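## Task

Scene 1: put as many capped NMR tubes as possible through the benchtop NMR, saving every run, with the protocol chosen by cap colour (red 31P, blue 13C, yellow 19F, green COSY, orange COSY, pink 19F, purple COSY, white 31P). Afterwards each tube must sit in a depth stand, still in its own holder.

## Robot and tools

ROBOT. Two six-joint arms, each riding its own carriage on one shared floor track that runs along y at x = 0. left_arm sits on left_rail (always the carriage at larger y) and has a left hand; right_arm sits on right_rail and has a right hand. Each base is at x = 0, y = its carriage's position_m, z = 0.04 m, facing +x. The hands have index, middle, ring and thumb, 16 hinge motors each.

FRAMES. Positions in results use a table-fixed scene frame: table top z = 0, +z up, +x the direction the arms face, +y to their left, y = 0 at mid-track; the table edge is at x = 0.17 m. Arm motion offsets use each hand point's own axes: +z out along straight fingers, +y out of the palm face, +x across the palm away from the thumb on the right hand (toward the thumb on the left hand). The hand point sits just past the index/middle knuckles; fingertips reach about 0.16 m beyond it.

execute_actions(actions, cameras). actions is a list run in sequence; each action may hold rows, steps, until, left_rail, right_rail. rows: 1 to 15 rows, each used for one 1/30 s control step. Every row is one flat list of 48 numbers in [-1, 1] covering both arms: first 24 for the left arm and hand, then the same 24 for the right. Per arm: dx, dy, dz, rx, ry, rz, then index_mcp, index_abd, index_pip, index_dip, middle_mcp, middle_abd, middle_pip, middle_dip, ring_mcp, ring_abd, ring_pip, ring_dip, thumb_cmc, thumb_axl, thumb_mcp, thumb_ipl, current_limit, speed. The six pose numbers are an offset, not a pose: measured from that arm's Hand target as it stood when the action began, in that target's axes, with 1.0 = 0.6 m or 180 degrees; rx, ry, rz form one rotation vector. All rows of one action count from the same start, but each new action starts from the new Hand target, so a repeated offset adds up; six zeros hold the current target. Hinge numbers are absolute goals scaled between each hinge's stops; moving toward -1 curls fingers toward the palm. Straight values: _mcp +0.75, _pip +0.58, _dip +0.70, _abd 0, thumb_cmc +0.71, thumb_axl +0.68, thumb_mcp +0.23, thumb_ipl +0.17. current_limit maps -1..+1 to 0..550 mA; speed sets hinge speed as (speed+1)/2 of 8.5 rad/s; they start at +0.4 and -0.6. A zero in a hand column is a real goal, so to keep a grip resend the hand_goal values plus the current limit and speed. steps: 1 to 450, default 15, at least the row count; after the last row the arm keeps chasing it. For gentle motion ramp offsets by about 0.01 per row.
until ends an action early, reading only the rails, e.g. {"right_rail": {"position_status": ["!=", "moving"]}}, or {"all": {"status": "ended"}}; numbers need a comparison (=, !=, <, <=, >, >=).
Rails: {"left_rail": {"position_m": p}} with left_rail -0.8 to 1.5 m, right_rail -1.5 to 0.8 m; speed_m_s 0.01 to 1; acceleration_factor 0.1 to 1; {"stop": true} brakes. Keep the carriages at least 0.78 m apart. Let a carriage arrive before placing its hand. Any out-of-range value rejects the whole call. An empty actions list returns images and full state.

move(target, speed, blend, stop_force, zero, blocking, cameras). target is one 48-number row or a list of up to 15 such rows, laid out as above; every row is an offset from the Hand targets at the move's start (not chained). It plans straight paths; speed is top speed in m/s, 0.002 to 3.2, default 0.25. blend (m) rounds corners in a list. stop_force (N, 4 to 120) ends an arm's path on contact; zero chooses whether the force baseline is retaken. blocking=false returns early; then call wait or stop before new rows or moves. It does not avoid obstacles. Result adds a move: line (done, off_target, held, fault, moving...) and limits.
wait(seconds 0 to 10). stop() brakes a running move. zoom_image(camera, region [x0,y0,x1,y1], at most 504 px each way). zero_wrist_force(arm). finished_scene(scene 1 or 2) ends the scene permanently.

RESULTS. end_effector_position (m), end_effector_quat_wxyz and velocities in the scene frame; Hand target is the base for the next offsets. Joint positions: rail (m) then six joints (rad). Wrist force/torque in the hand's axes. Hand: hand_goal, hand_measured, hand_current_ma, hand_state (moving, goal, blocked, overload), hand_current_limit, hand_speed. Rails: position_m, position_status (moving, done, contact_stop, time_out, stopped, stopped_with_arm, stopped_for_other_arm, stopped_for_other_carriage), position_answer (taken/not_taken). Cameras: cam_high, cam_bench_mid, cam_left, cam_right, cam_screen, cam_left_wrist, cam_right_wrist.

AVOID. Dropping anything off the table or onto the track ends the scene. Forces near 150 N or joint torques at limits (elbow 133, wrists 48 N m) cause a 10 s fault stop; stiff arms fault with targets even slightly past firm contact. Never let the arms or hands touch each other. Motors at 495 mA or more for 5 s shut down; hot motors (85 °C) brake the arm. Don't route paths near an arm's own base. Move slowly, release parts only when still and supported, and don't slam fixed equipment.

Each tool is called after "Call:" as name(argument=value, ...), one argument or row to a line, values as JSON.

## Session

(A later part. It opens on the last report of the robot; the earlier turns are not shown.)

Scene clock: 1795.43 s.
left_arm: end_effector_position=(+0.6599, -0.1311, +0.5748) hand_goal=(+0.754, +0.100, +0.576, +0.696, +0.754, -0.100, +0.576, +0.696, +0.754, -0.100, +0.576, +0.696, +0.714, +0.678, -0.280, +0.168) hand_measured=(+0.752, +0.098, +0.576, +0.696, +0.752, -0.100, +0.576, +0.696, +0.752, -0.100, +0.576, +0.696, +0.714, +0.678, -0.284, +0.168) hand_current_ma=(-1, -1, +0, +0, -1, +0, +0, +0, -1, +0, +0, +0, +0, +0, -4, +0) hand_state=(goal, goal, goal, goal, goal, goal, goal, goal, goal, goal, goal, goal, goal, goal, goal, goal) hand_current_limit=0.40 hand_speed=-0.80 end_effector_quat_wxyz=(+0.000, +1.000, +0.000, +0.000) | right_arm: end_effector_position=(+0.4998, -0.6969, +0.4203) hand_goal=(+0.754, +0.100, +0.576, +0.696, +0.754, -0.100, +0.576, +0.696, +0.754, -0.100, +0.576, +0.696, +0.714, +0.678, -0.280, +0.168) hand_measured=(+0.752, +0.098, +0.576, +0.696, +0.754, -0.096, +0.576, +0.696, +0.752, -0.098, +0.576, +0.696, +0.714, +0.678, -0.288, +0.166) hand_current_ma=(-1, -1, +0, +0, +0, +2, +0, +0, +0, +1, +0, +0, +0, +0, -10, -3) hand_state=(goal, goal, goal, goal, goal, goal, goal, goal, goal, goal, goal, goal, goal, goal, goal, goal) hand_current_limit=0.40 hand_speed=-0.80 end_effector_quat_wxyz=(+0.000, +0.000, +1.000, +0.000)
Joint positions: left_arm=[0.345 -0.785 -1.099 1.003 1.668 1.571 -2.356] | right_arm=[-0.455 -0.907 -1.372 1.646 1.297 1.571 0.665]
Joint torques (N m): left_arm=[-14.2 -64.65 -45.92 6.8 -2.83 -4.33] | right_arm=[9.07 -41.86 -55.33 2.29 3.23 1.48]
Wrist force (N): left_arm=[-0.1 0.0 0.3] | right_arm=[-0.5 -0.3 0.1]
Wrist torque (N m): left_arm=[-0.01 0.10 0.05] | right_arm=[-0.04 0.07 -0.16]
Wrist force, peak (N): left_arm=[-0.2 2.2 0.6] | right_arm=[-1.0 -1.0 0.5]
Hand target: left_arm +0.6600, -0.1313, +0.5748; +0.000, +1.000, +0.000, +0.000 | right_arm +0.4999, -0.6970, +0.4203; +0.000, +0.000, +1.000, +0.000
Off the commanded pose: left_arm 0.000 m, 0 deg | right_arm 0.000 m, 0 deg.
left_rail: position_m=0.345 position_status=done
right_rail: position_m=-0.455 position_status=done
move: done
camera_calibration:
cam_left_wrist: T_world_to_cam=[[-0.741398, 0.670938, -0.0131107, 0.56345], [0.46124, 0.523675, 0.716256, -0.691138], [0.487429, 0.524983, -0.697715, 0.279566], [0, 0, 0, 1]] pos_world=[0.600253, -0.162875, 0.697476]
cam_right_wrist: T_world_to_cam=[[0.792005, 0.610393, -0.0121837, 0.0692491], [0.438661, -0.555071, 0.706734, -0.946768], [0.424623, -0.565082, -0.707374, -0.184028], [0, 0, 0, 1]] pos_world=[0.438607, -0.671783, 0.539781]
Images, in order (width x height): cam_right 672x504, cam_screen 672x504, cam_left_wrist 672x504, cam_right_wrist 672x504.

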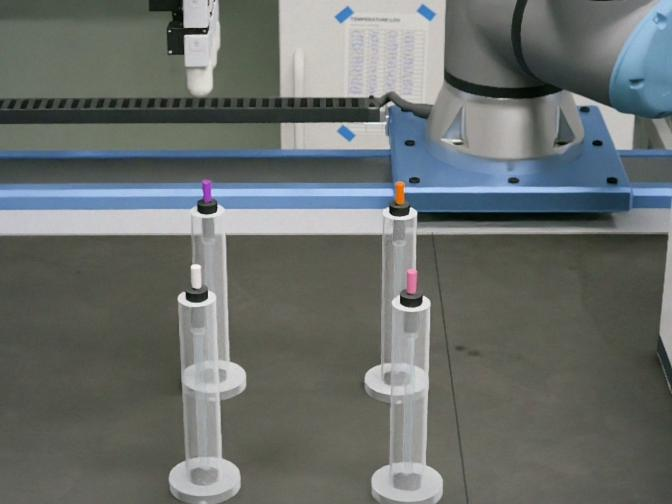

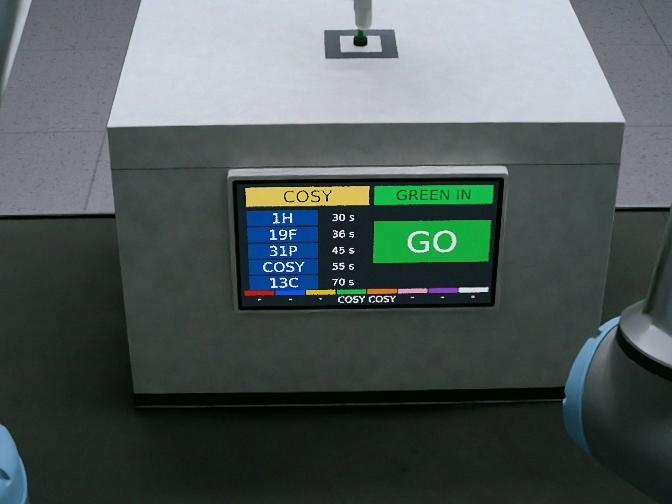

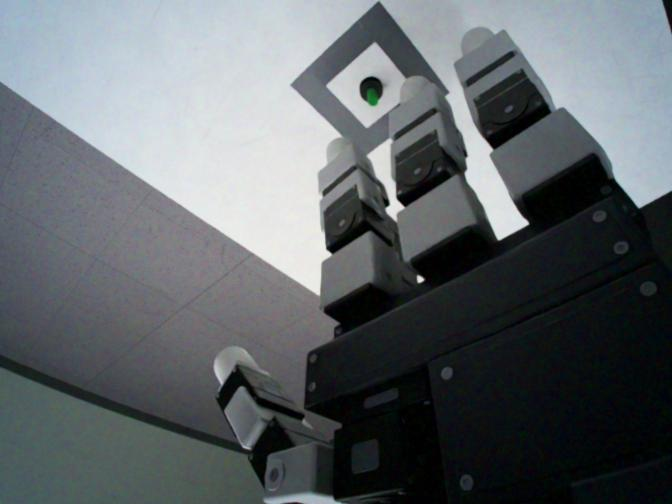

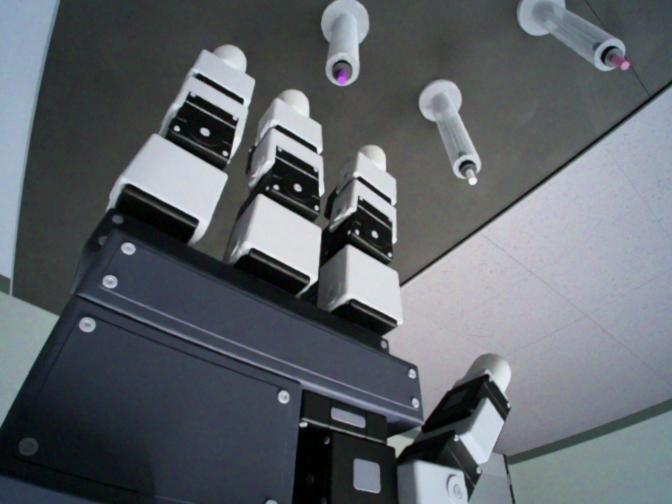

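Call:
move(
  target=[
    [0,0,0.0363,0,0,0,0.754,0.1,0.576,0.696,0.754,-0.1,0.576,0.696,0.754,-0.1,0.576,0.696,0.714,0.678,-0.281,0.168,0.4,-0.8,-0.0032,0.0025,0.1505,0,0,0,0.754,0.1,0.576,0.696,0.754,-0.1,0.576,0.696,0.754,-0.1,0.576,0.696,0.714,0.678,-0.281,0.168,0.4,-0.8],
    [0,0,0.0863,0,0,0,0.754,-0.3,0.576,0.696,0.754,0.3,0.576,0.696,0.754,-0.1,0.576,0.696,0.714,0.678,-0.281,0.168,0.75,-0.8,-0.0032,0.0025,0.1972,0,0,0,0.754,-0.3,0.576,0.696,0.754,0.3,0.576,0.696,0.754,-0.1,0.576,0.696,0.714,0.678,-0.281,0.168,0.75,-0.8],
    [0,0,0.0363,0,0,0,0.754,-0.3,0.576,0.696,0.754,0.3,0.576,0.696,0.754,-0.1,0.576,0.696,0.714,0.678,-0.281,0.168,0.75,-0.8,-0.0032,0.0025,0.1472,0,0,0,0.754,-0.3,0.576,0.696,0.754,0.3,0.576,0.696,0.754,-0.1,0.576,0.696,0.714,0.678,-0.281,0.168,0.75,-0.8],
    [0,0,-0.217,0,0,0,0.754,-0.3,0.576,0.696,0.754,0.3,0.576,0.696,0.754,-0.1,0.576,0.696,0.714,0.678,-0.281,0.168,0.75,-0.8,-0.0032,0.0025,-0.4662,0,0,0,0.754,-0.3,0.576,0.696,0.754,0.3,0.576,0.696,0.754,-0.1,0.576,0.696,0.714,0.678,-0.281,0.168,0.75,-0.8],
  ],
  speed=[0.25,0.08,0.05,0.4],
  blend=[0.01,0,0.015,0],
  cameras=["cam_screen","cam_right","cam_bench_mid"],
)

Scene clock: 1875.13 s.
left_arm: end_effector_position=(+0.6601, -0.1313, +0.7050) hand_goal=(+0.754, -0.300, +0.576, +0.696, +0.754, +0.300, +0.576, +0.696, +0.754, -0.100, +0.576, +0.696, +0.714, +0.678, -0.280, +0.168) hand_measured=(+0.752, -0.052, +0.576, +0.696, +0.752, +0.052, +0.576, +0.696, +0.752, -0.100, +0.576, +0.696, +0.714, +0.678, -0.284, +0.168) hand_current_ma=(-1, +481, +0, +0, -1, -481, +0, +0, -1, +0, +0, +0, +0, +0, -4, +0) hand_state=(goal, blocked, goal, goal, goal, blocked, goal, goal, goal, goal, goal, goal, goal, goal, goal, goal) hand_current_limit=0.75 hand_speed=-0.80 end_effector_quat_wxyz=(+0.000, +1.000, +0.000, +0.000) | right_arm: end_effector_position=(+0.5016, -0.6954, +0.6999) hand_goal=(+0.754, -0.300, +0.576, +0.696, +0.754, +0.300, +0.576, +0.696, +0.754, -0.100, +0.576, +0.696, +0.714, +0.678, -0.280, +0.168) hand_measured=(+0.752, -0.046, +0.576, +0.696, +0.754, +0.052, +0.576, +0.696, +0.752, -0.098, +0.576, +0.696, +0.714, +0.678, -0.288, +0.166) hand_current_ma=(-1, +481, +0, +0, +0, -481, +0, +0, +0, +1, +0, +0, +0, +0, -9, -3) hand_state=(goal, blocked, goal, goal, goal, blocked, goal, goal, goal, goal, goal, goal, goal, goal, goal, goal) hand_current_limit=0.75 hand_speed=-0.80 end_effector_quat_wxyz=(+0.000, +0.000, +1.000, +0.000)
Joint positions: left_arm=[0.345 -0.786 -1.033 0.667 1.938 1.571 -2.356] | right_arm=[-0.455 -0.902 -1.384 1.166 1.789 1.571 0.669]
Joint torques (N m): left_arm=[21.49 -66.18 -44.83 6.53 2.26 3.91] | right_arm=[8.37 -43.86 -56.66 6.06 3.08 1.7]
Motor temperatures (°C): left_arm=[35 39 33 42 41 38] | right_arm=[34 33 39 41 45 46]
Wrist force (N): left_arm=[0.0 -0.1 0.3] | right_arm=[0.0 -0.1 0.3]
Wrist torque (N m): left_arm=[0.01 0.07 -0.12] | right_arm=[-0.04 0.02 -0.10]
Wrist force, peak (N): left_arm=[1.1 0.4 -4.0] | right_arm=[-0.1 0.1 -2.2]
Hand target: left_arm +0.6601, -0.1313, +0.7050; +0.000, +1.000, +0.000, +0.000 | right_arm +0.5016, -0.6954, +0.7000; +0.000, +0.000, +1.000, +0.000
Off the commanded pose: left_arm 0.000 m, 0 deg | right_arm 0.000 m, 0 deg.
left_rail: position_m=0.345 position_status=done
right_rail: position_m=-0.455 position_status=done
move: done
Images, in order (width x height): cam_bench_mid 672x504, cam_right 672x504, cam_screen 672x504.

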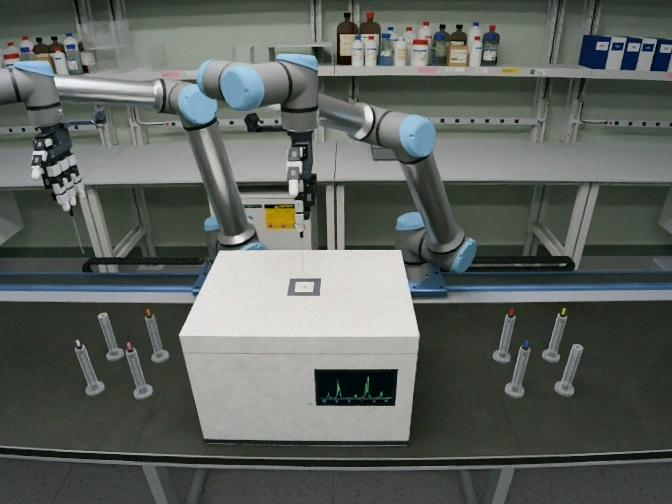

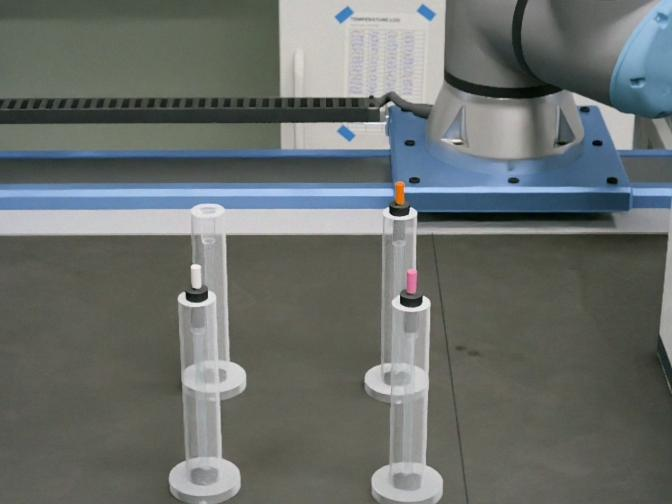

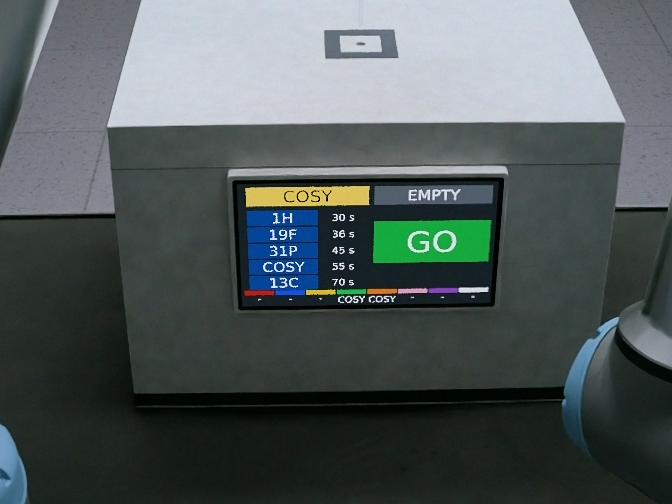

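Call:
move(
  target=[0.0083,-0.9188,0,0,0,0,0.754,-0.3,0.576,0.696,0.754,0.3,0.576,0.696,0.754,-0.1,0.576,0.696,0.714,0.678,-0.281,0.168,0.75,-0.8,-0.164,0.909,-0.0083,0,0,0,0.754,-0.3,0.576,0.696,0.754,0.3,0.576,0.696,0.754,-0.1,0.576,0.696,0.714,0.678,-0.281,0.168,0.75,-0.8],
  speed=0.45,
)

Call:
move(
  target=[0,-0.455,0.2583,0,0,0,0.754,-0.3,0.576,0.696,0.754,0.3,0.576,0.696,0.754,-0.1,0.576,0.696,0.714,0.678,-0.281,0.168,0.75,-0.8,-0.0985,0.2857,0,0,0,0,0.754,-0.3,0.576,0.696,0.754,0.3,0.576,0.696,0.754,-0.1,0.576,0.696,0.714,0.678,-0.281,0.168,0.75,-0.8],
  speed=0.45,
  cameras=["cam_screen","cam_high","cam_left","cam_bench_mid"],
)

Scene clock: 1896.03 s.
left_arm: end_effector_position=(+0.6616, +0.2329, +0.7070) hand_goal=(+0.754, -0.300, +0.576, +0.696, +0.754, +0.300, +0.576, +0.696, +0.754, -0.100, +0.576, +0.696, +0.714, +0.678, -0.280, +0.168) hand_measured=(+0.754, -0.054, +0.576, +0.696, +0.754, +0.052, +0.576, +0.696, +0.754, -0.100, +0.576, +0.696, +0.716, +0.678, -0.284, +0.168) hand_current_ma=(+0, +481, +0, +0, +0, -481, +0, +0, +0, +0, +0, +0, +1, +0, -4, +0) hand_state=(goal, blocked, goal, goal, goal, blocked, goal, goal, goal, goal, goal, goal, goal, goal, goal, goal) hand_current_limit=0.75 hand_speed=-0.80 end_effector_quat_wxyz=(-0.003, +1.000, +0.003, +0.000) | right_arm: end_effector_position=(+0.5917, -0.1975, +0.7045) hand_goal=(+0.754, -0.300, +0.576, +0.696, +0.754, +0.300, +0.576, +0.696, +0.754, -0.100, +0.576, +0.696, +0.714, +0.678, -0.280, +0.168) hand_measured=(+0.752, -0.046, +0.576, +0.696, +0.754, +0.052, +0.576, +0.696, +0.752, -0.098, +0.576, +0.696, +0.714, +0.678, -0.288, +0.166) hand_current_ma=(-1, +481, +0, +0, +0, -481, +0, +0, +0, +1, +0, +0, +0, +0, -9, -3) hand_state=(goal, blocked, goal, goal, goal, blocked, goal, goal, goal, goal, goal, goal, goal, goal, goal, goal) hand_current_limit=0.75 hand_speed=-0.80 end_effector_quat_wxyz=(+0.000, +0.000, +1.000, +0.000)
Joint positions: left_arm=[0.345 -0.321 -1.268 1.005 1.836 1.565 -1.899] | right_arm=[-0.455 -0.003 -1.354 1.12 1.803 1.571 1.568]
Joint torques (N m): left_arm=[-13.04 -48.81 -46.44 6.61 -2.8 -4.24] | right_arm=[10.98 -45.86 -56.59 5.9 3.14 1.37]
Wrist force (N): left_arm=[0.2 0.3 0.3] | right_arm=[-0.4 0.1 0.2]
Wrist torque (N m): left_arm=[-0.03 0.04 0.09] | right_arm=[-0.01 0.07 -0.11]
Wrist force, peak (N): left_arm=[-0.3 -12.2 0.0] | right_arm=[0.0 2.2 0.3]
Hand target: left_arm +0.6616, +0.2328, +0.7070; -0.003, +1.000, +0.003, +0.000 (not the last commanded pose) | right_arm +0.5918, -0.1974, +0.7045; +0.000, +0.000, +1.000, +0.000 (not the last commanded pose)
Off the commanded pose: left_arm 0.187 m, 1 deg | right_arm 0.048 m, 0 deg.
left_rail: position_m=0.345 position_status=done
right_rail: position_m=-0.455 position_status=done
move: held (left_arm; a check stopped the path), off_target (right_arm; braked when a check withheld steps of left_arm); limits=held
pose unreachable (left arm): on one or more control steps of this call, first in action 0 (counted from 0), this arm could not follow its commanded pose, so it was not sent that pose on those steps. It may still have moved: this result reports where it is.
cause: moving toward the commanded pose would bring two parts of the arm too close to each other (joints 5 (wrist 1) to 7 (wrist 3) lie between them).

Scene clock: 1897.63 s.
left_arm: end_effector_position=(+0.6596, +0.5066, +0.5537) hand_goal=(+0.754, -0.300, +0.576, +0.696, +0.754, +0.300, +0.576, +0.696, +0.754, -0.100, +0.576, +0.696, +0.714, +0.678, -0.280, +0.168) hand_measured=(+0.754, -0.054, +0.576, +0.696, +0.754, +0.052, +0.576, +0.696, +0.754, -0.100, +0.576, +0.696, +0.716, +0.678, -0.284, +0.168) hand_current_ma=(+0, +481, +0, +0, +0, -481, +0, +0, +0, +0, +0, +0, +1, +0, -4, +0) hand_state=(goal, blocked, goal, goal, goal, blocked, goal, goal, goal, goal, goal, goal, goal, goal, goal, goal) hand_current_limit=0.75 hand_speed=-0.80 end_effector_quat_wxyz=(-0.003, +1.000, +0.003, +0.000) | right_arm: end_effector_position=(+0.6509, -0.0261, +0.7045) hand_goal=(+0.754, -0.300, +0.576, +0.696, +0.754, +0.300, +0.576, +0.696, +0.754, -0.100, +0.576, +0.696, +0.714, +0.678, -0.280, +0.168) hand_measured=(+0.752, -0.046, +0.576, +0.696, +0.754, +0.052, +0.576, +0.696, +0.752, -0.098, +0.576, +0.696, +0.714, +0.678, -0.288, +0.166) hand_current_ma=(-1, +481, +0, +0, +0, -481, +0, +0, +0, +1, +0, +0, +0, +0, -9, -3) hand_state=(goal, blocked, goal, goal, goal, blocked, goal, goal, goal, goal, goal, goal, goal, goal, goal, goal) hand_current_limit=0.75 hand_speed=-0.80 end_effector_quat_wxyz=(+0.000, +0.000, +1.000, +0.000)
Joint positions: left_arm=[0.345 0.109 -1.225 1.218 1.577 1.565 -1.468] | right_arm=[-0.455 0.255 -1.11 0.787 1.894 1.571 1.827]
Joint torques (N m): left_arm=[20.7 -51.6 -47.41 2.63 2.35 3.76] | right_arm=[8.69 -63.42 -56.06 5.87 3.3 1.1]
Wrist force (N): left_arm=[-0.2 0.4 0.3] | right_arm=[0.0 0.4 0.0]
Wrist torque (N m): left_arm=[0.03 0.13 -0.11] | right_arm=[0.05 0.01 -0.05]
Wrist force, peak (N): left_arm=[0.1 -2.2 1.2] | right_arm=[-0.4 1.0 0.5]
Hand target: left_arm +0.6596, +0.5068, +0.5537; -0.003, +1.000, +0.003, +0.000 | right_arm +0.6509, -0.0261, +0.7045; +0.000, +0.000, +1.000, +0.000
Off the commanded pose: left_arm 0.000 m, 0 deg | right_arm 0.000 m, 0 deg.
left_rail: position_m=0.345 position_status=done
right_rail: position_m=-0.455 position_status=done
move: done
Images, in order (width x height): cam_high 672x504, cam_bench_mid 672x504, cam_left 672x504, cam_screen 672x504.

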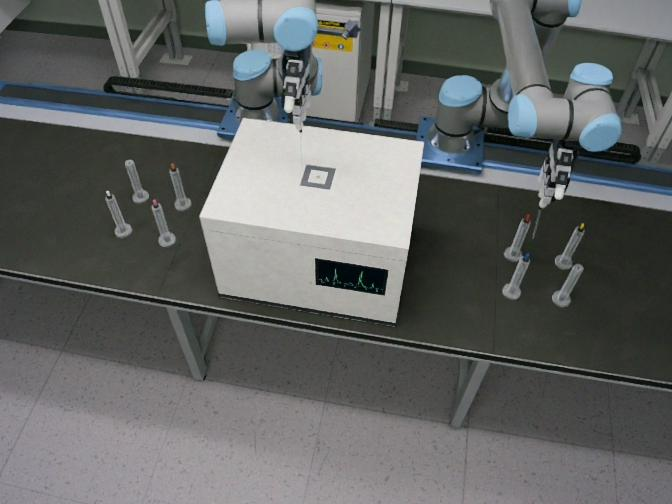

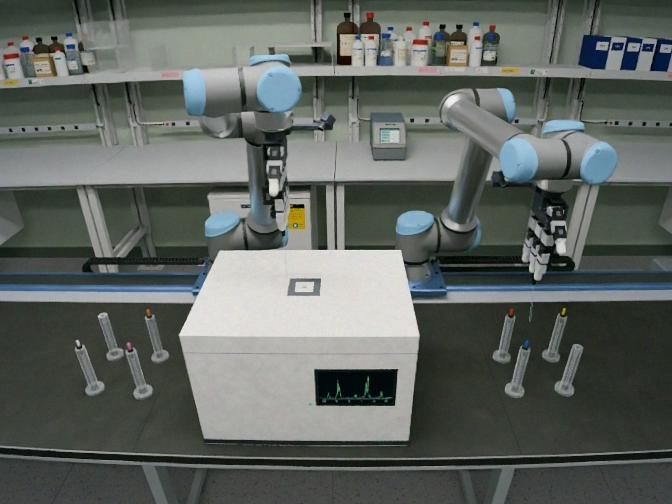

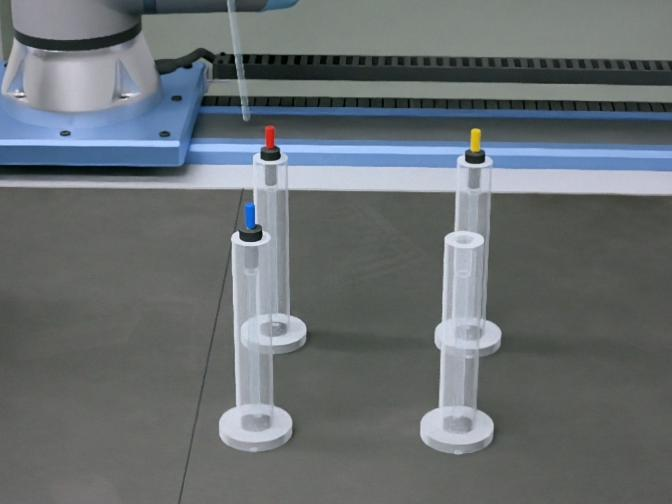

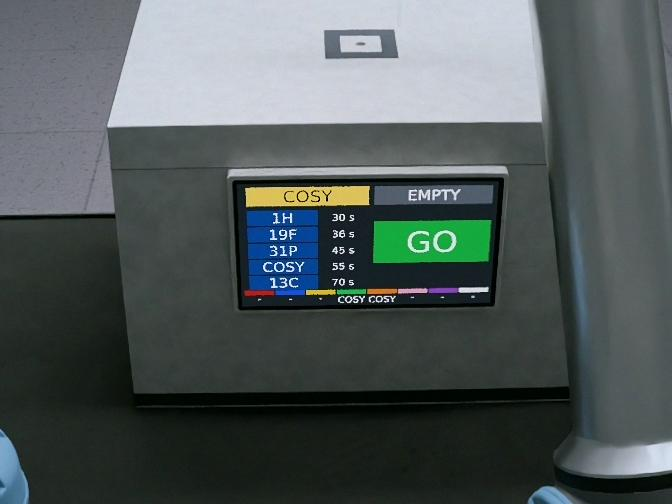

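Call:
move(
  target=[0.0092,-0.3103,0.0062,-0.0019,0,0.0019,0.754,-0.3,0.576,0.696,0.754,0.3,0.576,0.696,0.754,-0.1,0.576,0.696,0.714,0.678,-0.281,0.168,0.75,-0.8,-0.0137,0.0792,0.0075,0,0,0,0.754,-0.3,0.576,0.696,0.754,0.3,0.576,0.696,0.754,-0.1,0.576,0.696,0.714,0.678,-0.281,0.168,0.75,-0.8],
  speed=0.4,
  cameras=["cam_screen","cam_left","cam_bench_mid"],
)

Call:
zoom_image(
  camera="cam_screen",
  region=[310, 0, 410, 75],
)

Call:
zoom_image(
  camera="cam_bench_mid",
  region=[264, 240, 344, 300],
)

Scene clock: 1938.80 s.
left_arm: end_effector_position=(+0.6638, +0.6929, +0.5511) hand_goal=(+0.754, -0.300, +0.576, +0.696, +0.754, +0.300, +0.576, +0.696, +0.754, -0.100, +0.576, +0.696, +0.714, +0.678, -0.280, +0.168) hand_measured=(+0.754, -0.054, +0.576, +0.696, +0.754, +0.052, +0.576, +0.696, +0.754, -0.100, +0.576, +0.696, +0.716, +0.678, -0.284, +0.168) hand_current_ma=(+0, +481, +0, +0, +0, -481, +0, +0, +0, +0, +0, +0, +1, +0, -4, +0) hand_state=(goal, blocked, goal, goal, goal, blocked, goal, goal, goal, goal, goal, goal, goal, goal, goal, goal) hand_current_limit=0.75 hand_speed=-0.80 end_effector_quat_wxyz=(+0.000, +1.000, +0.000, +0.000) | right_arm: end_effector_position=(+0.6592, +0.0214, +0.7000) hand_goal=(+0.754, -0.300, +0.576, +0.696, +0.754, +0.300, +0.576, +0.696, +0.754, -0.100, +0.576, +0.696, +0.714, +0.678, -0.280, +0.168) hand_measured=(+0.752, -0.046, +0.576, +0.696, +0.754, +0.052, +0.576, +0.696, +0.752, -0.098, +0.576, +0.696, +0.714, +0.678, -0.288, +0.166) hand_current_ma=(-1, +481, +0, +0, +0, -481, +0, +0, +0, +1, +0, +0, +0, +0, -9, -3) hand_state=(goal, blocked, goal, goal, goal, blocked, goal, goal, goal, goal, goal, goal, goal, goal, goal, goal) hand_current_limit=0.75 hand_speed=-0.80 end_effector_quat_wxyz=(+0.000, +0.000, +1.000, +0.000)
Joint positions: left_arm=[0.345 0.367 -1.052 0.973 1.65 1.57 -1.205] | right_arm=[-0.455 0.316 -1.04 0.688 1.923 1.571 1.888]
Joint torques (N m): left_arm=[20.01 -69.25 -48.8 6.83 2.07 3.83] | right_arm=[8.94 -68.84 -55.35 5.87 3.54 1.31]
Wrist force (N): left_arm=[-0.2 0.3 0.1] | right_arm=[0.0 0.2 0.0]
Wrist torque (N m): left_arm=[0.09 0.11 -0.16] | right_arm=[0.02 0.03 -0.06]
Wrist force, peak (N): left_arm=[-0.2 2.2 0.0] | right_arm=[-0.2 -0.9 0.5]
Hand target: left_arm +0.6639, +0.6931, +0.5511; +0.000, +1.000, +0.000, +0.000 | right_arm +0.6592, +0.0215, +0.7000; +0.000, +0.000, +1.000, +0.000
Off the commanded pose: left_arm 0.000 m, 0 deg | right_arm 0.000 m, 0 deg.
left_rail: position_m=0.345 position_status=done
right_rail: position_m=-0.455 position_status=done
move: done
Images, in order (width x height): cam_bench_mid 672x504, cam_left 672x504, cam_screen 672x504.

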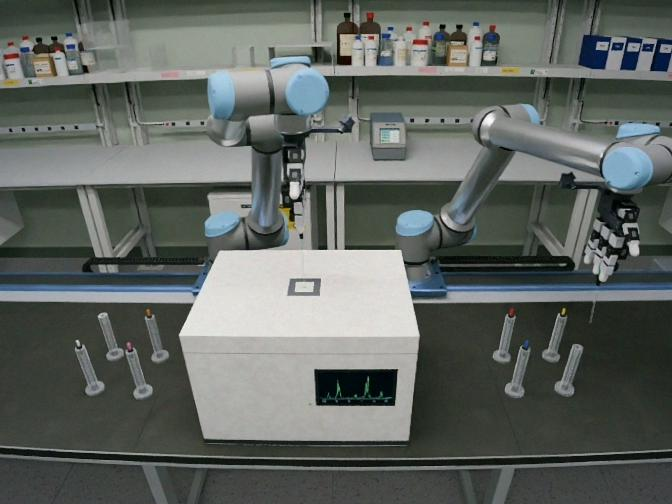

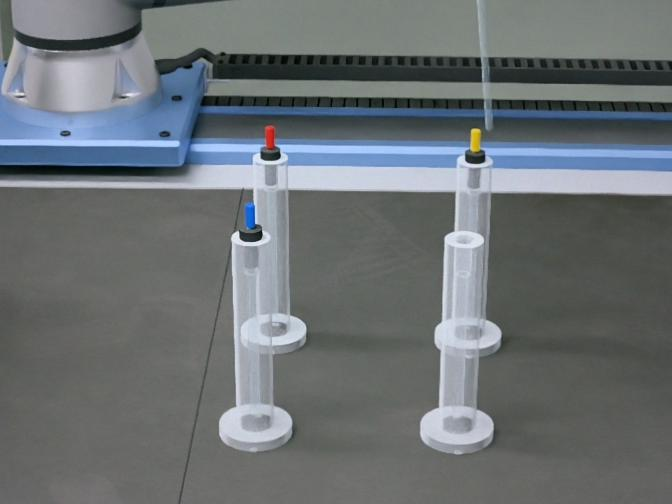

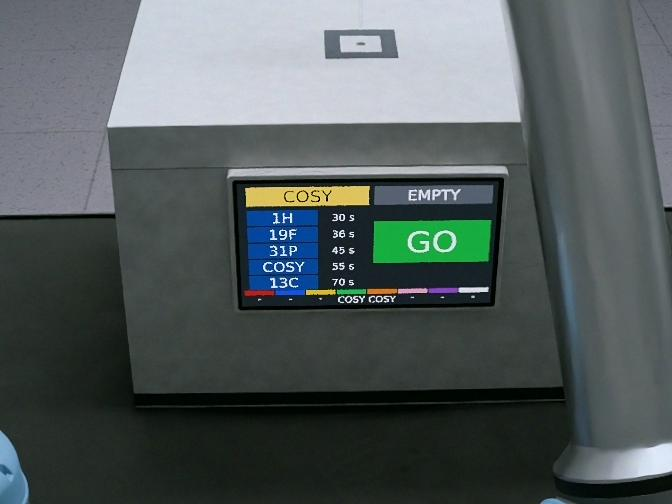

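Scaled by 5.040 from the camera's 672x504 image, which has a finer 960x720 frame.

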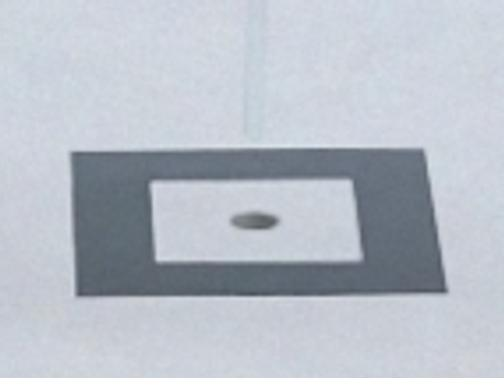

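Scaled by 6.300 from the camera's 672x504 image, which has a finer 960x720 frame.

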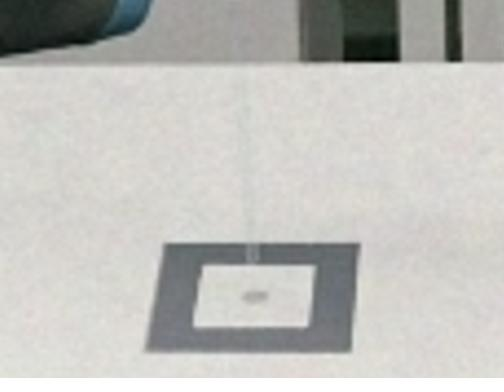

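Call:
zoom_image(
  camera="cam_left",
  region=[420, 0, 540, 140],
)

Call:
zoom_image(
  camera="cam_bench_mid",
  region=[560, 200, 660, 330],
)

Scaled by 3.600 from the camera's 672x504 image, which has a finer 960x720 frame.

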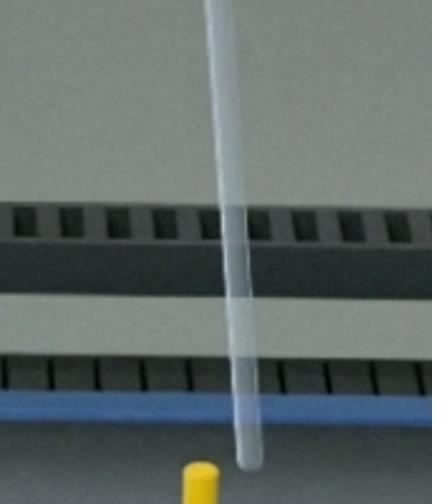

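Scaled by 3.877 from the camera's 672x504 image, which has a finer 960x720 frame.

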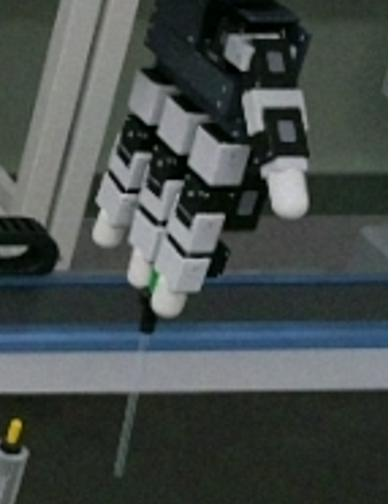

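Call:
move(
  target=[
    [0,0,0,0,0,0,0.754,-0.3,0.576,0.696,0.754,0.3,0.576,0.696,0.754,-0.1,0.576,0.696,0.714,0.678,-0.281,0.168,0.75,-0.8,0,0,0.2333,0,0,0,0.754,-0.3,0.576,0.696,0.754,0.3,0.576,0.696,0.754,-0.1,0.576,0.696,0.714,0.678,-0.281,0.168,0.75,-0.8],
    [0,0,0,0,0,0,0.754,-0.3,0.576,0.696,0.754,0.3,0.576,0.696,0.754,-0.1,0.576,0.696,0.714,0.678,-0.281,0.168,0.75,-0.8,0,0,0.2963,0,0,0,0.754,-0.3,0.576,0.696,0.754,0.3,0.576,0.696,0.754,-0.1,0.576,0.696,0.714,0.678,-0.281,0.168,0.75,-0.8],
  ],
  speed=[0.2,0.06],
  blend=[0.015,0],
  stop_force=7,
  cameras=["cam_screen","cam_left_wrist","cam_left","cam_high"],
)

Call:
zoom_image(
  camera="cam_left_wrist",
  region=[330, 0, 510, 120],
)

Scene clock: 2046.30 s.
left_arm: end_effector_position=(+0.6639, +0.6930, +0.5511) hand_goal=(+0.754, -0.300, +0.576, +0.696, +0.754, +0.300, +0.576, +0.696, +0.754, -0.100, +0.576, +0.696, +0.714, +0.678, -0.280, +0.168) hand_measured=(+0.754, -0.054, +0.576, +0.696, +0.754, +0.052, +0.576, +0.696, +0.754, -0.100, +0.576, +0.696, +0.716, +0.678, -0.284, +0.168) hand_current_ma=(+0, +481, +0, +0, +0, -481, +0, +0, +0, +0, +0, +0, +1, +0, -4, +0) hand_state=(goal, blocked, goal, goal, goal, blocked, goal, goal, goal, goal, goal, goal, goal, goal, goal, goal) hand_current_limit=0.75 hand_speed=-0.80 end_effector_quat_wxyz=(+0.000, +1.000, +0.000, +0.000) | right_arm: end_effector_position=(+0.6592, +0.0214, +0.5226) hand_goal=(+0.754, -0.300, +0.576, +0.696, +0.754, +0.300, +0.576, +0.696, +0.754, -0.100, +0.576, +0.696, +0.714, +0.678, -0.280, +0.168) hand_measured=(+0.752, -0.046, +0.576, +0.696, +0.750, +0.052, +0.576, +0.696, +0.752, -0.098, +0.576, +0.696, +0.714, +0.678, -0.288, +0.166) hand_current_ma=(-1, +481, +0, +0, -2, -481, +0, +0, +0, +1, +0, +0, +0, +0, -9, -2) hand_state=(goal, blocked, goal, goal, goal, blocked, goal, goal, goal, goal, goal, goal, goal, goal, goal, goal) hand_current_limit=0.75 hand_speed=-0.80 end_effector_quat_wxyz=(+0.000, +0.000, +1.000, +0.000)
Joint positions: left_arm=[0.345 0.367 -1.052 0.973 1.65 1.57 -1.205] | right_arm=[-0.455 0.316 -1.106 1.104 1.572 1.571 1.888]
Joint torques (N m): left_arm=[20.83 -68.27 -47.08 6.74 2.25 4.02] | right_arm=[-11.36 -84.97 -50.68 5.08 -2.82 -2.01]
Wrist force (N): left_arm=[-0.3 0.2 0.2] | right_arm=[0.2 0.0 -8.9]
Wrist torque (N m): left_arm=[0.06 0.13 -0.16] | right_arm=[0.64 0.00 -0.06]
Wrist force, peak (N): left_arm=[-0.6 0.3 0.4] | right_arm=[0.5 0.2 -9.6]
Hand target: left_arm +0.6639, +0.6930, +0.5511; +0.000, +1.000, +0.000, +0.000 | right_arm +0.6593, +0.0214, +0.5227; +0.000, +0.000, +1.000, +0.000 (not the last commanded pose)
Off the commanded pose: left_arm 0.000 m, 0 deg | right_arm 0.000 m, 0 deg.
left_rail: position_m=0.345 position_status=done
right_rail: position_m=-0.455 position_status=done
move: contact (right_arm); path passed 1 of 2 targets
camera_calibration:
cam_left_wrist: T_world_to_cam=[[-0.741929, 0.670341, -0.0136172, 0.0141704], [0.460542, 0.524275, 0.716266, -1.10751], [0.487281, 0.525147, -0.697694, -0.171544], [0, 0, 0, 1]] pos_world=[0.604158, 0.661226, 0.673778]
Images, in order (width x height): cam_high 672x504, cam_left 672x504, cam_screen 672x504, cam_left_wrist 672x504.

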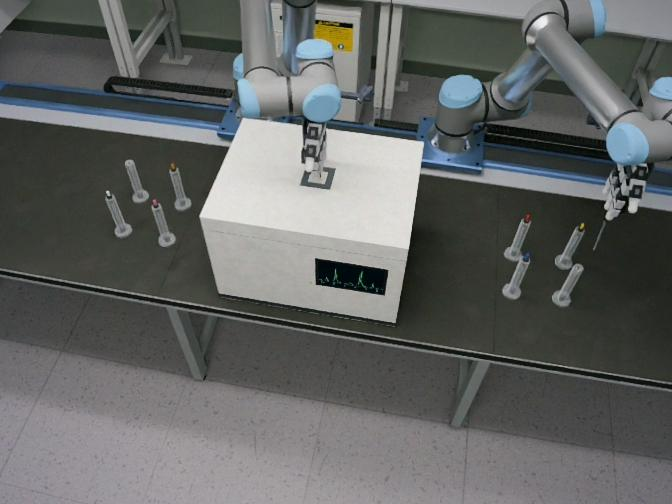

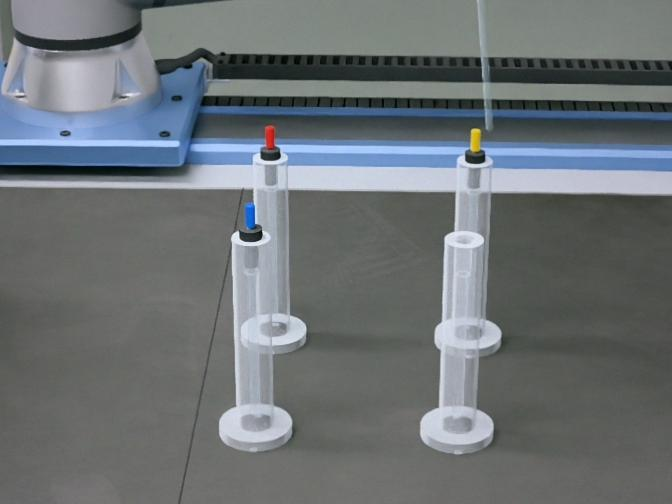

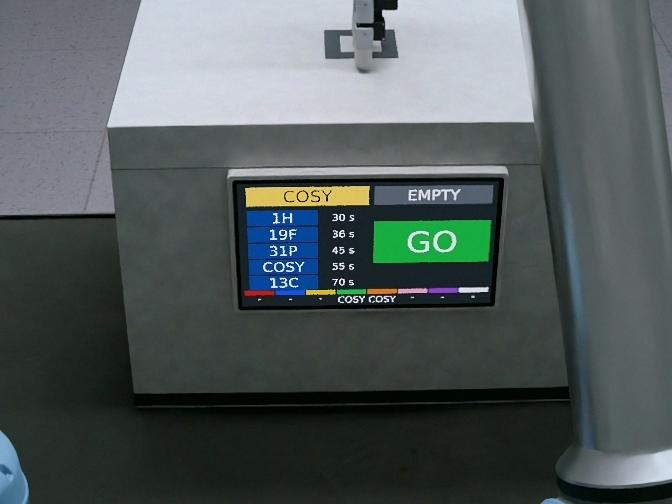

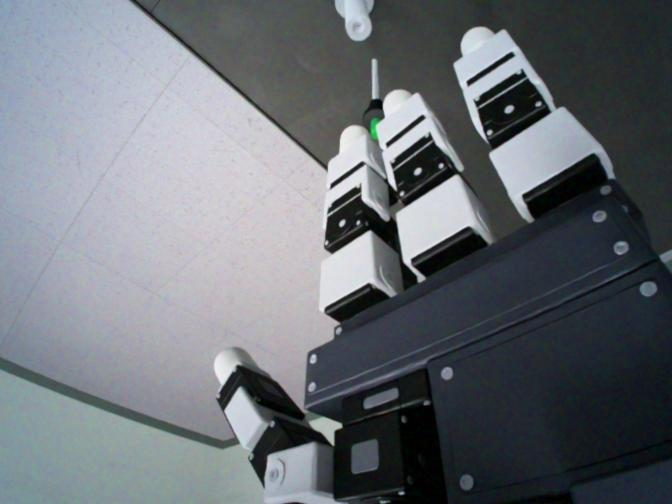

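Scaled by 2.800 from the camera's 672x504 image, which has a finer 960x720 frame.

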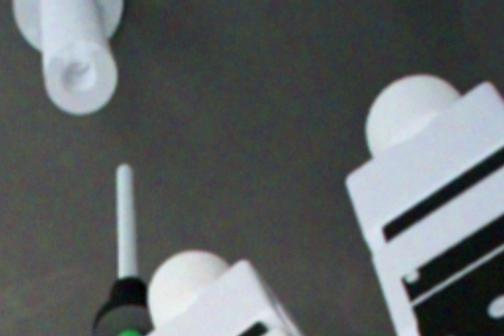

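Call:
move(
  target=[
    [0,0,0,0,0,0,0.754,-0.3,0.576,0.696,0.754,0.3,0.576,0.696,0.754,-0.1,0.576,0.696,0.714,0.678,-0.281,0.168,0.75,-0.8,0,0,0,0,0,0,0.754,0.1,0.576,0.696,0.754,-0.1,0.576,0.696,0.754,-0.1,0.576,0.696,0.714,0.678,-0.281,0.168,0.4,-0.8],
    [0.0012,-0.0105,0.0185,-0.0289,0,0,0.754,-0.3,0.576,0.696,0.754,0.3,0.576,0.696,0.754,-0.1,0.576,0.696,0.714,0.678,-0.281,0.168,0.75,-0.8,0,0,-0.0667,0,0,0,0.754,0.1,0.576,0.696,0.754,-0.1,0.576,0.696,0.754,-0.1,0.576,0.696,0.714,0.678,-0.281,0.168,0.4,-0.8],
  ],
  speed=[0.1,0.1],
  blend=[0,0],
  cameras=["cam_screen","cam_left_wrist","cam_left"],
)

Call:
zoom_image(
  camera="cam_left",
  region=[420, 0, 540, 140],
)

Call:
zoom_image(
  camera="cam_left_wrist",
  region=[330, 0, 450, 120],
)

Scene clock: 2097.77 s.
left_arm: end_effector_position=(+0.6646, +0.6993, +0.5400) hand_goal=(+0.754, -0.300, +0.576, +0.696, +0.754, +0.300, +0.576, +0.696, +0.754, -0.100, +0.576, +0.696, +0.714, +0.678, -0.280, +0.168) hand_measured=(+0.754, -0.054, +0.576, +0.696, +0.754, +0.052, +0.576, +0.696, +0.754, -0.100, +0.576, +0.696, +0.716, +0.678, -0.284, +0.168) hand_current_ma=(+0, +481, +0, +0, +0, -481, +0, +0, +0, +0, +0, +0, +1, +0, -4, +0) hand_state=(goal, blocked, goal, goal, goal, blocked, goal, goal, goal, goal, goal, goal, goal, goal, goal, goal) hand_current_limit=0.75 hand_speed=-0.80 end_effector_quat_wxyz=(+0.045, +0.999, +0.000, +0.000) | right_arm: end_effector_position=(+0.6593, +0.0214, +0.5626) hand_goal=(+0.754, +0.100, +0.576, +0.696, +0.754, -0.100, +0.576, +0.696, +0.754, -0.100, +0.576, +0.696, +0.714, +0.678, -0.280, +0.168) hand_measured=(+0.752, +0.096, +0.576, +0.696, +0.750, -0.096, +0.576, +0.696, +0.752, -0.098, +0.576, +0.696, +0.714, +0.678, -0.288, +0.166) hand_current_ma=(-1, -2, +0, +0, -2, +2, +0, +0, +0, +1, +0, +0, +0, +0, -9, -2) hand_state=(goal, goal, goal, goal, goal, goal, goal, goal, goal, goal, goal, goal, goal, goal, goal, goal) hand_current_limit=0.40 hand_speed=-0.80 end_effector_quat_wxyz=(+0.000, +0.000, +1.000, +0.000)
Joint positions: left_arm=[0.345 0.401 -1.021 0.968 1.66 1.654 -1.169] | right_arm=[-0.455 0.316 -1.103 1.03 1.643 1.571 1.888]
Joint torques (N m): left_arm=[20.19 -69.35 -47.72 6.83 2.12 4.31] | right_arm=[5.41 -65.07 -58.05 5.96 2.1 0.33]
Wrist force (N): left_arm=[-0.3 -0.2 0.0] | right_arm=[-0.6 0.2 -0.3]
Wrist torque (N m): left_arm=[0.02 0.14 -0.08] | right_arm=[0.06 0.09 -0.11]
Wrist force, peak (N): left_arm=[-0.1 -0.7 0.3] | right_arm=[-0.1 0.1 -9.2]
Hand target: left_arm +0.6646, +0.6993, +0.5400; +0.045, +0.999, +0.000, +0.000 | right_arm +0.6593, +0.0214, +0.5627; +0.000, +0.000, +1.000, +0.000
Off the commanded pose: left_arm 0.000 m, 0 deg | right_arm 0.000 m, 0 deg.
left_rail: position_m=0.345 position_status=done
right_rail: position_m=-0.455 position_status=done
move: done
camera_calibration:
cam_left_wrist: T_world_to_cam=[[-0.741954, 0.666334, -0.0741837, 0.0458309], [0.460427, 0.586833, 0.666059, -1.11979], [0.487351, 0.460029, -0.742201, -0.113412], [0, 0, 0, 1]] pos_world=[0.604858, 0.678764, 0.665072]
Images, in order (width x height): cam_left 672x504, cam_screen 672x504, cam_left_wrist 672x504.

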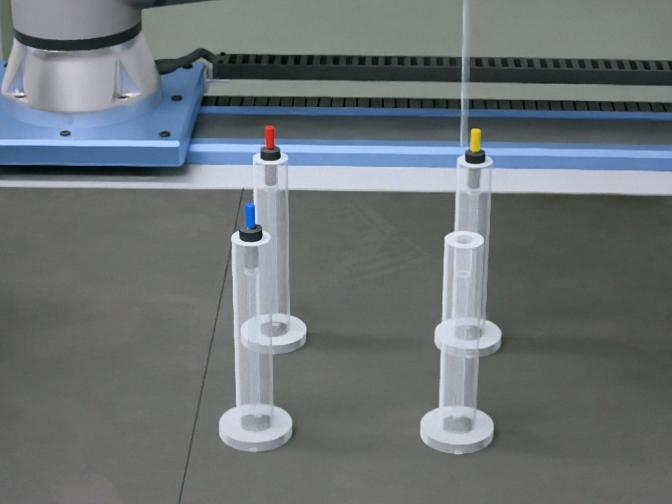

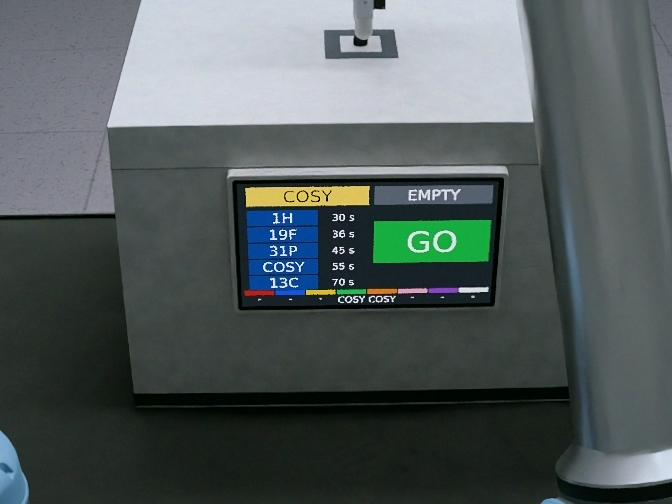

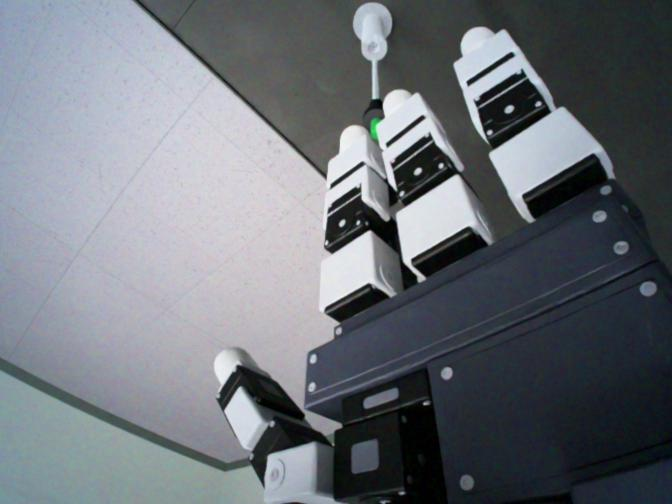

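Scaled by 3.600 from the camera's 672x504 image, which has a finer 960x720 frame.

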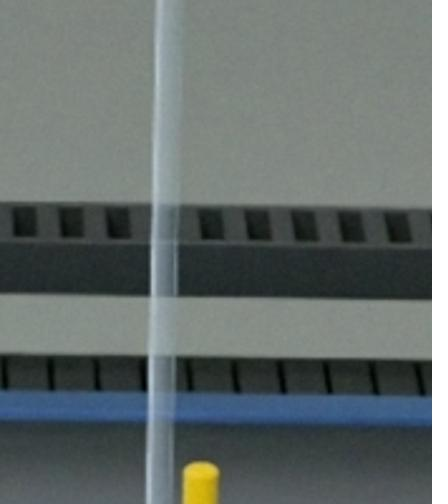

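Scaled by 4.200 from the camera's 672x504 image, which has a finer 960x720 frame.

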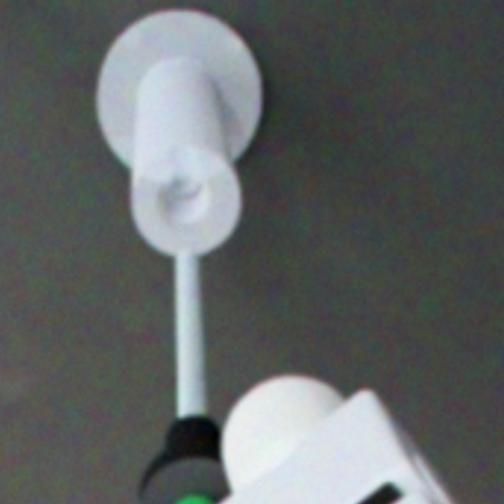

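Call:
zoom_image(
  camera="cam_screen",
  region=[310, 0, 410, 75],
)

Scaled by 5.040 from the camera's 672x504 image, which has a finer 960x720 frame.

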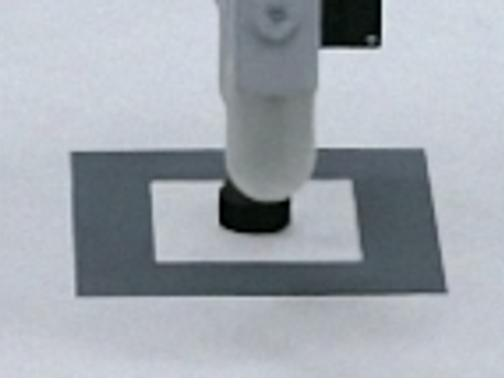

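Call:
wait(
  seconds=0.1,
  cameras=["cam_bench_mid","cam_high","cam_right_wrist","cam_screen"],
)

Call:
zoom_image(
  camera="cam_bench_mid",
  region=[264, 240, 344, 300],
)

Call:
zoom_image(
  camera="cam_right_wrist",
  region=[270, 50, 390, 140],
)

Scene clock: 2125.07 s.
left_arm: end_effector_position=(+0.6646, +0.6993, +0.5400) hand_goal=(+0.754, -0.300, +0.576, +0.696, +0.754, +0.300, +0.576, +0.696, +0.754, -0.100, +0.576, +0.696, +0.714, +0.678, -0.280, +0.168) hand_measured=(+0.754, -0.054, +0.576, +0.696, +0.754, +0.052, +0.576, +0.696, +0.754, -0.100, +0.576, +0.696, +0.716, +0.678, -0.284, +0.168) hand_current_ma=(+0, +481, +0, +0, +0, -481, +0, +0, +0, +0, +0, +0, +1, +0, -4, +0) hand_state=(goal, blocked, goal, goal, goal, blocked, goal, goal, goal, goal, goal, goal, goal, goal, goal, goal) hand_current_limit=0.75 hand_speed=-0.80 end_effector_quat_wxyz=(+0.045, +0.999, +0.000, +0.000) | right_arm: end_effector_position=(+0.6593, +0.0214, +0.5627) hand_goal=(+0.754, +0.100, +0.576, +0.696, +0.754, -0.100, +0.576, +0.696, +0.754, -0.100, +0.576, +0.696, +0.714, +0.678, -0.280, +0.168) hand_measured=(+0.752, +0.096, +0.576, +0.696, +0.750, -0.096, +0.576, +0.696, +0.752, -0.098, +0.576, +0.696, +0.714, +0.678, -0.288, +0.166) hand_current_ma=(-1, -2, +0, +0, -2, +2, +0, +0, +0, +1, +0, +0, +0, +0, -9, -2) hand_state=(goal, goal, goal, goal, goal, goal, goal, goal, goal, goal, goal, goal, goal, goal, goal, goal) hand_current_limit=0.40 hand_speed=-0.80 end_effector_quat_wxyz=(+0.000, +0.000, +1.000, +0.000)
Joint positions: left_arm=[0.345 0.401 -1.021 0.968 1.66 1.654 -1.169] | right_arm=[-0.455 0.316 -1.103 1.029 1.644 1.571 1.888]
Joint torques (N m): left_arm=[20.96 -70.08 -47.31 6.88 2.38 4.08] | right_arm=[5.98 -66.73 -57.29 6 3.16 0.54]
Wrist force (N): left_arm=[-0.2 -0.2 0.0] | right_arm=[-0.1 0.0 0.0]
Wrist torque (N m): left_arm=[0.02 0.12 -0.08] | right_arm=[0.00 0.01 -0.07]
Wrist force, peak (N): left_arm=[-0.5 -0.3 0.3] | right_arm=[-0.6 0.2 -0.3]
Hand target: left_arm +0.6646, +0.6993, +0.5400; +0.045, +0.999, +0.000, +0.000 | right_arm +0.6593, +0.0214, +0.5627; +0.000, +0.000, +1.000, +0.000
Off the commanded pose: left_arm 0.000 m, 0 deg | right_arm 0.000 m, 0 deg.
left_rail: position_m=0.345 position_status=done
right_rail: position_m=-0.455 position_status=done
wait: 0.10 s; at rest from the start
camera_calibration:
cam_right_wrist: T_world_to_cam=[[0.792005, 0.610393, -0.0121837, -0.493767], [0.438661, -0.555071, 0.706734, -0.718637], [0.424623, -0.565082, -0.707374, 0.255043], [0, 0, 0, 1]] pos_world=[0.598007, 0.0466172, 0.682281]
Images, in order (width x height): cam_high 672x504, cam_bench_mid 672x504, cam_screen 672x504, cam_right_wrist 672x504.

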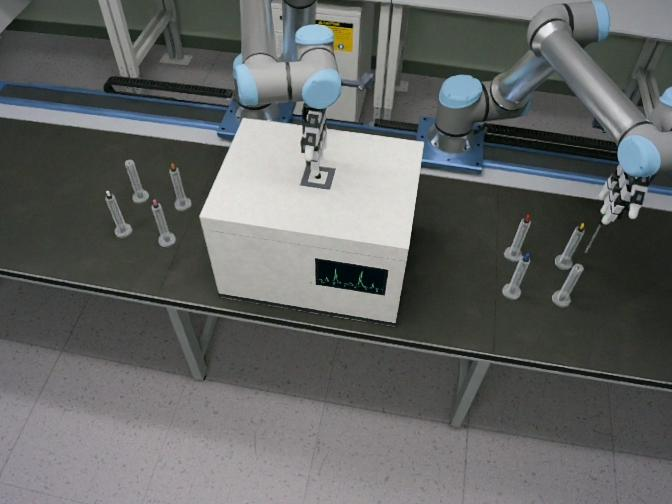

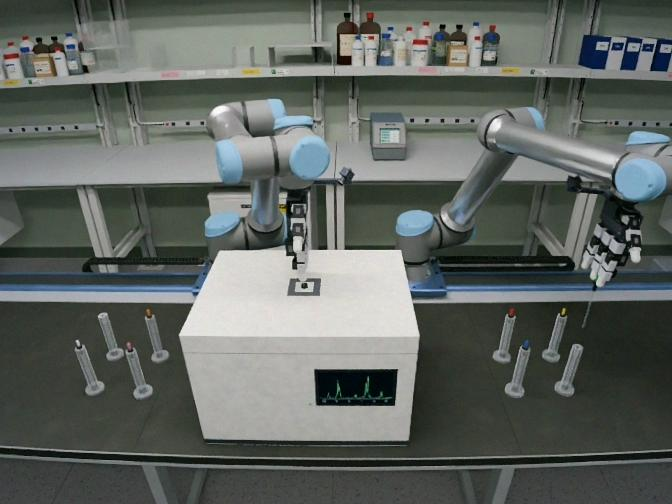

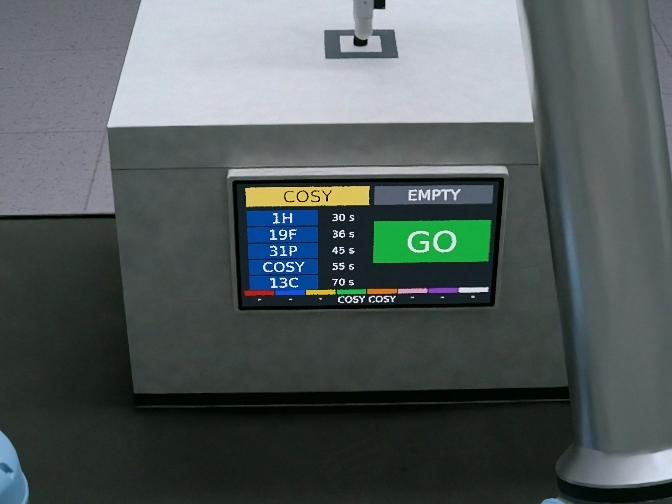

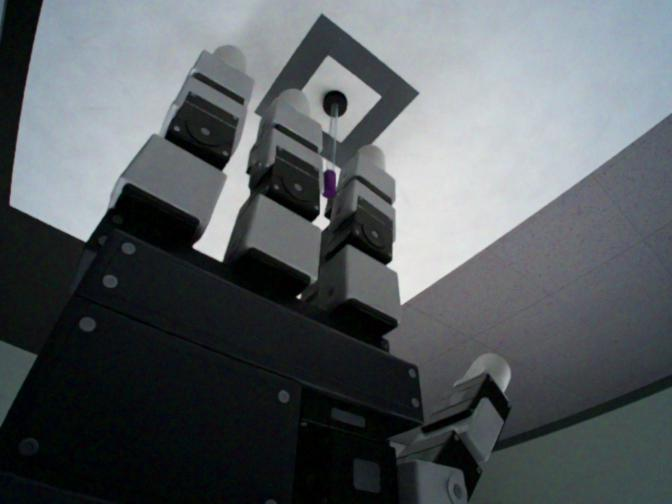

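Scaled by 6.300 from the camera's 672x504 image, which has a finer 960x720 frame.

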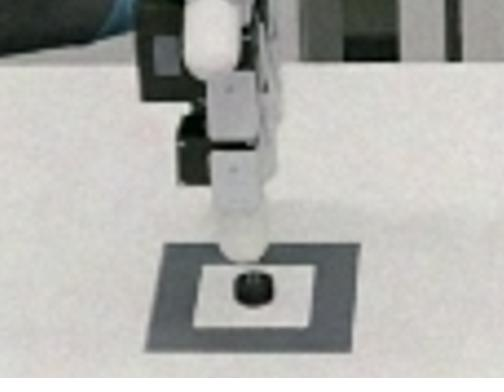

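Scaled by 4.200 from the camera's 672x504 image, which has a finer 960x720 frame.

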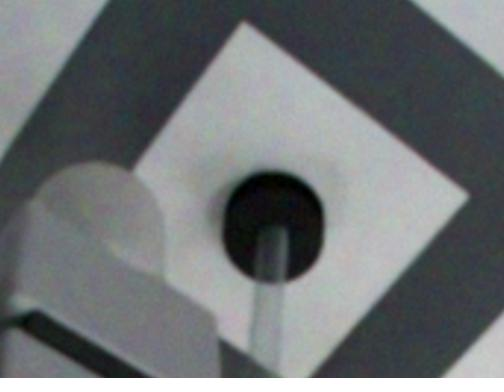

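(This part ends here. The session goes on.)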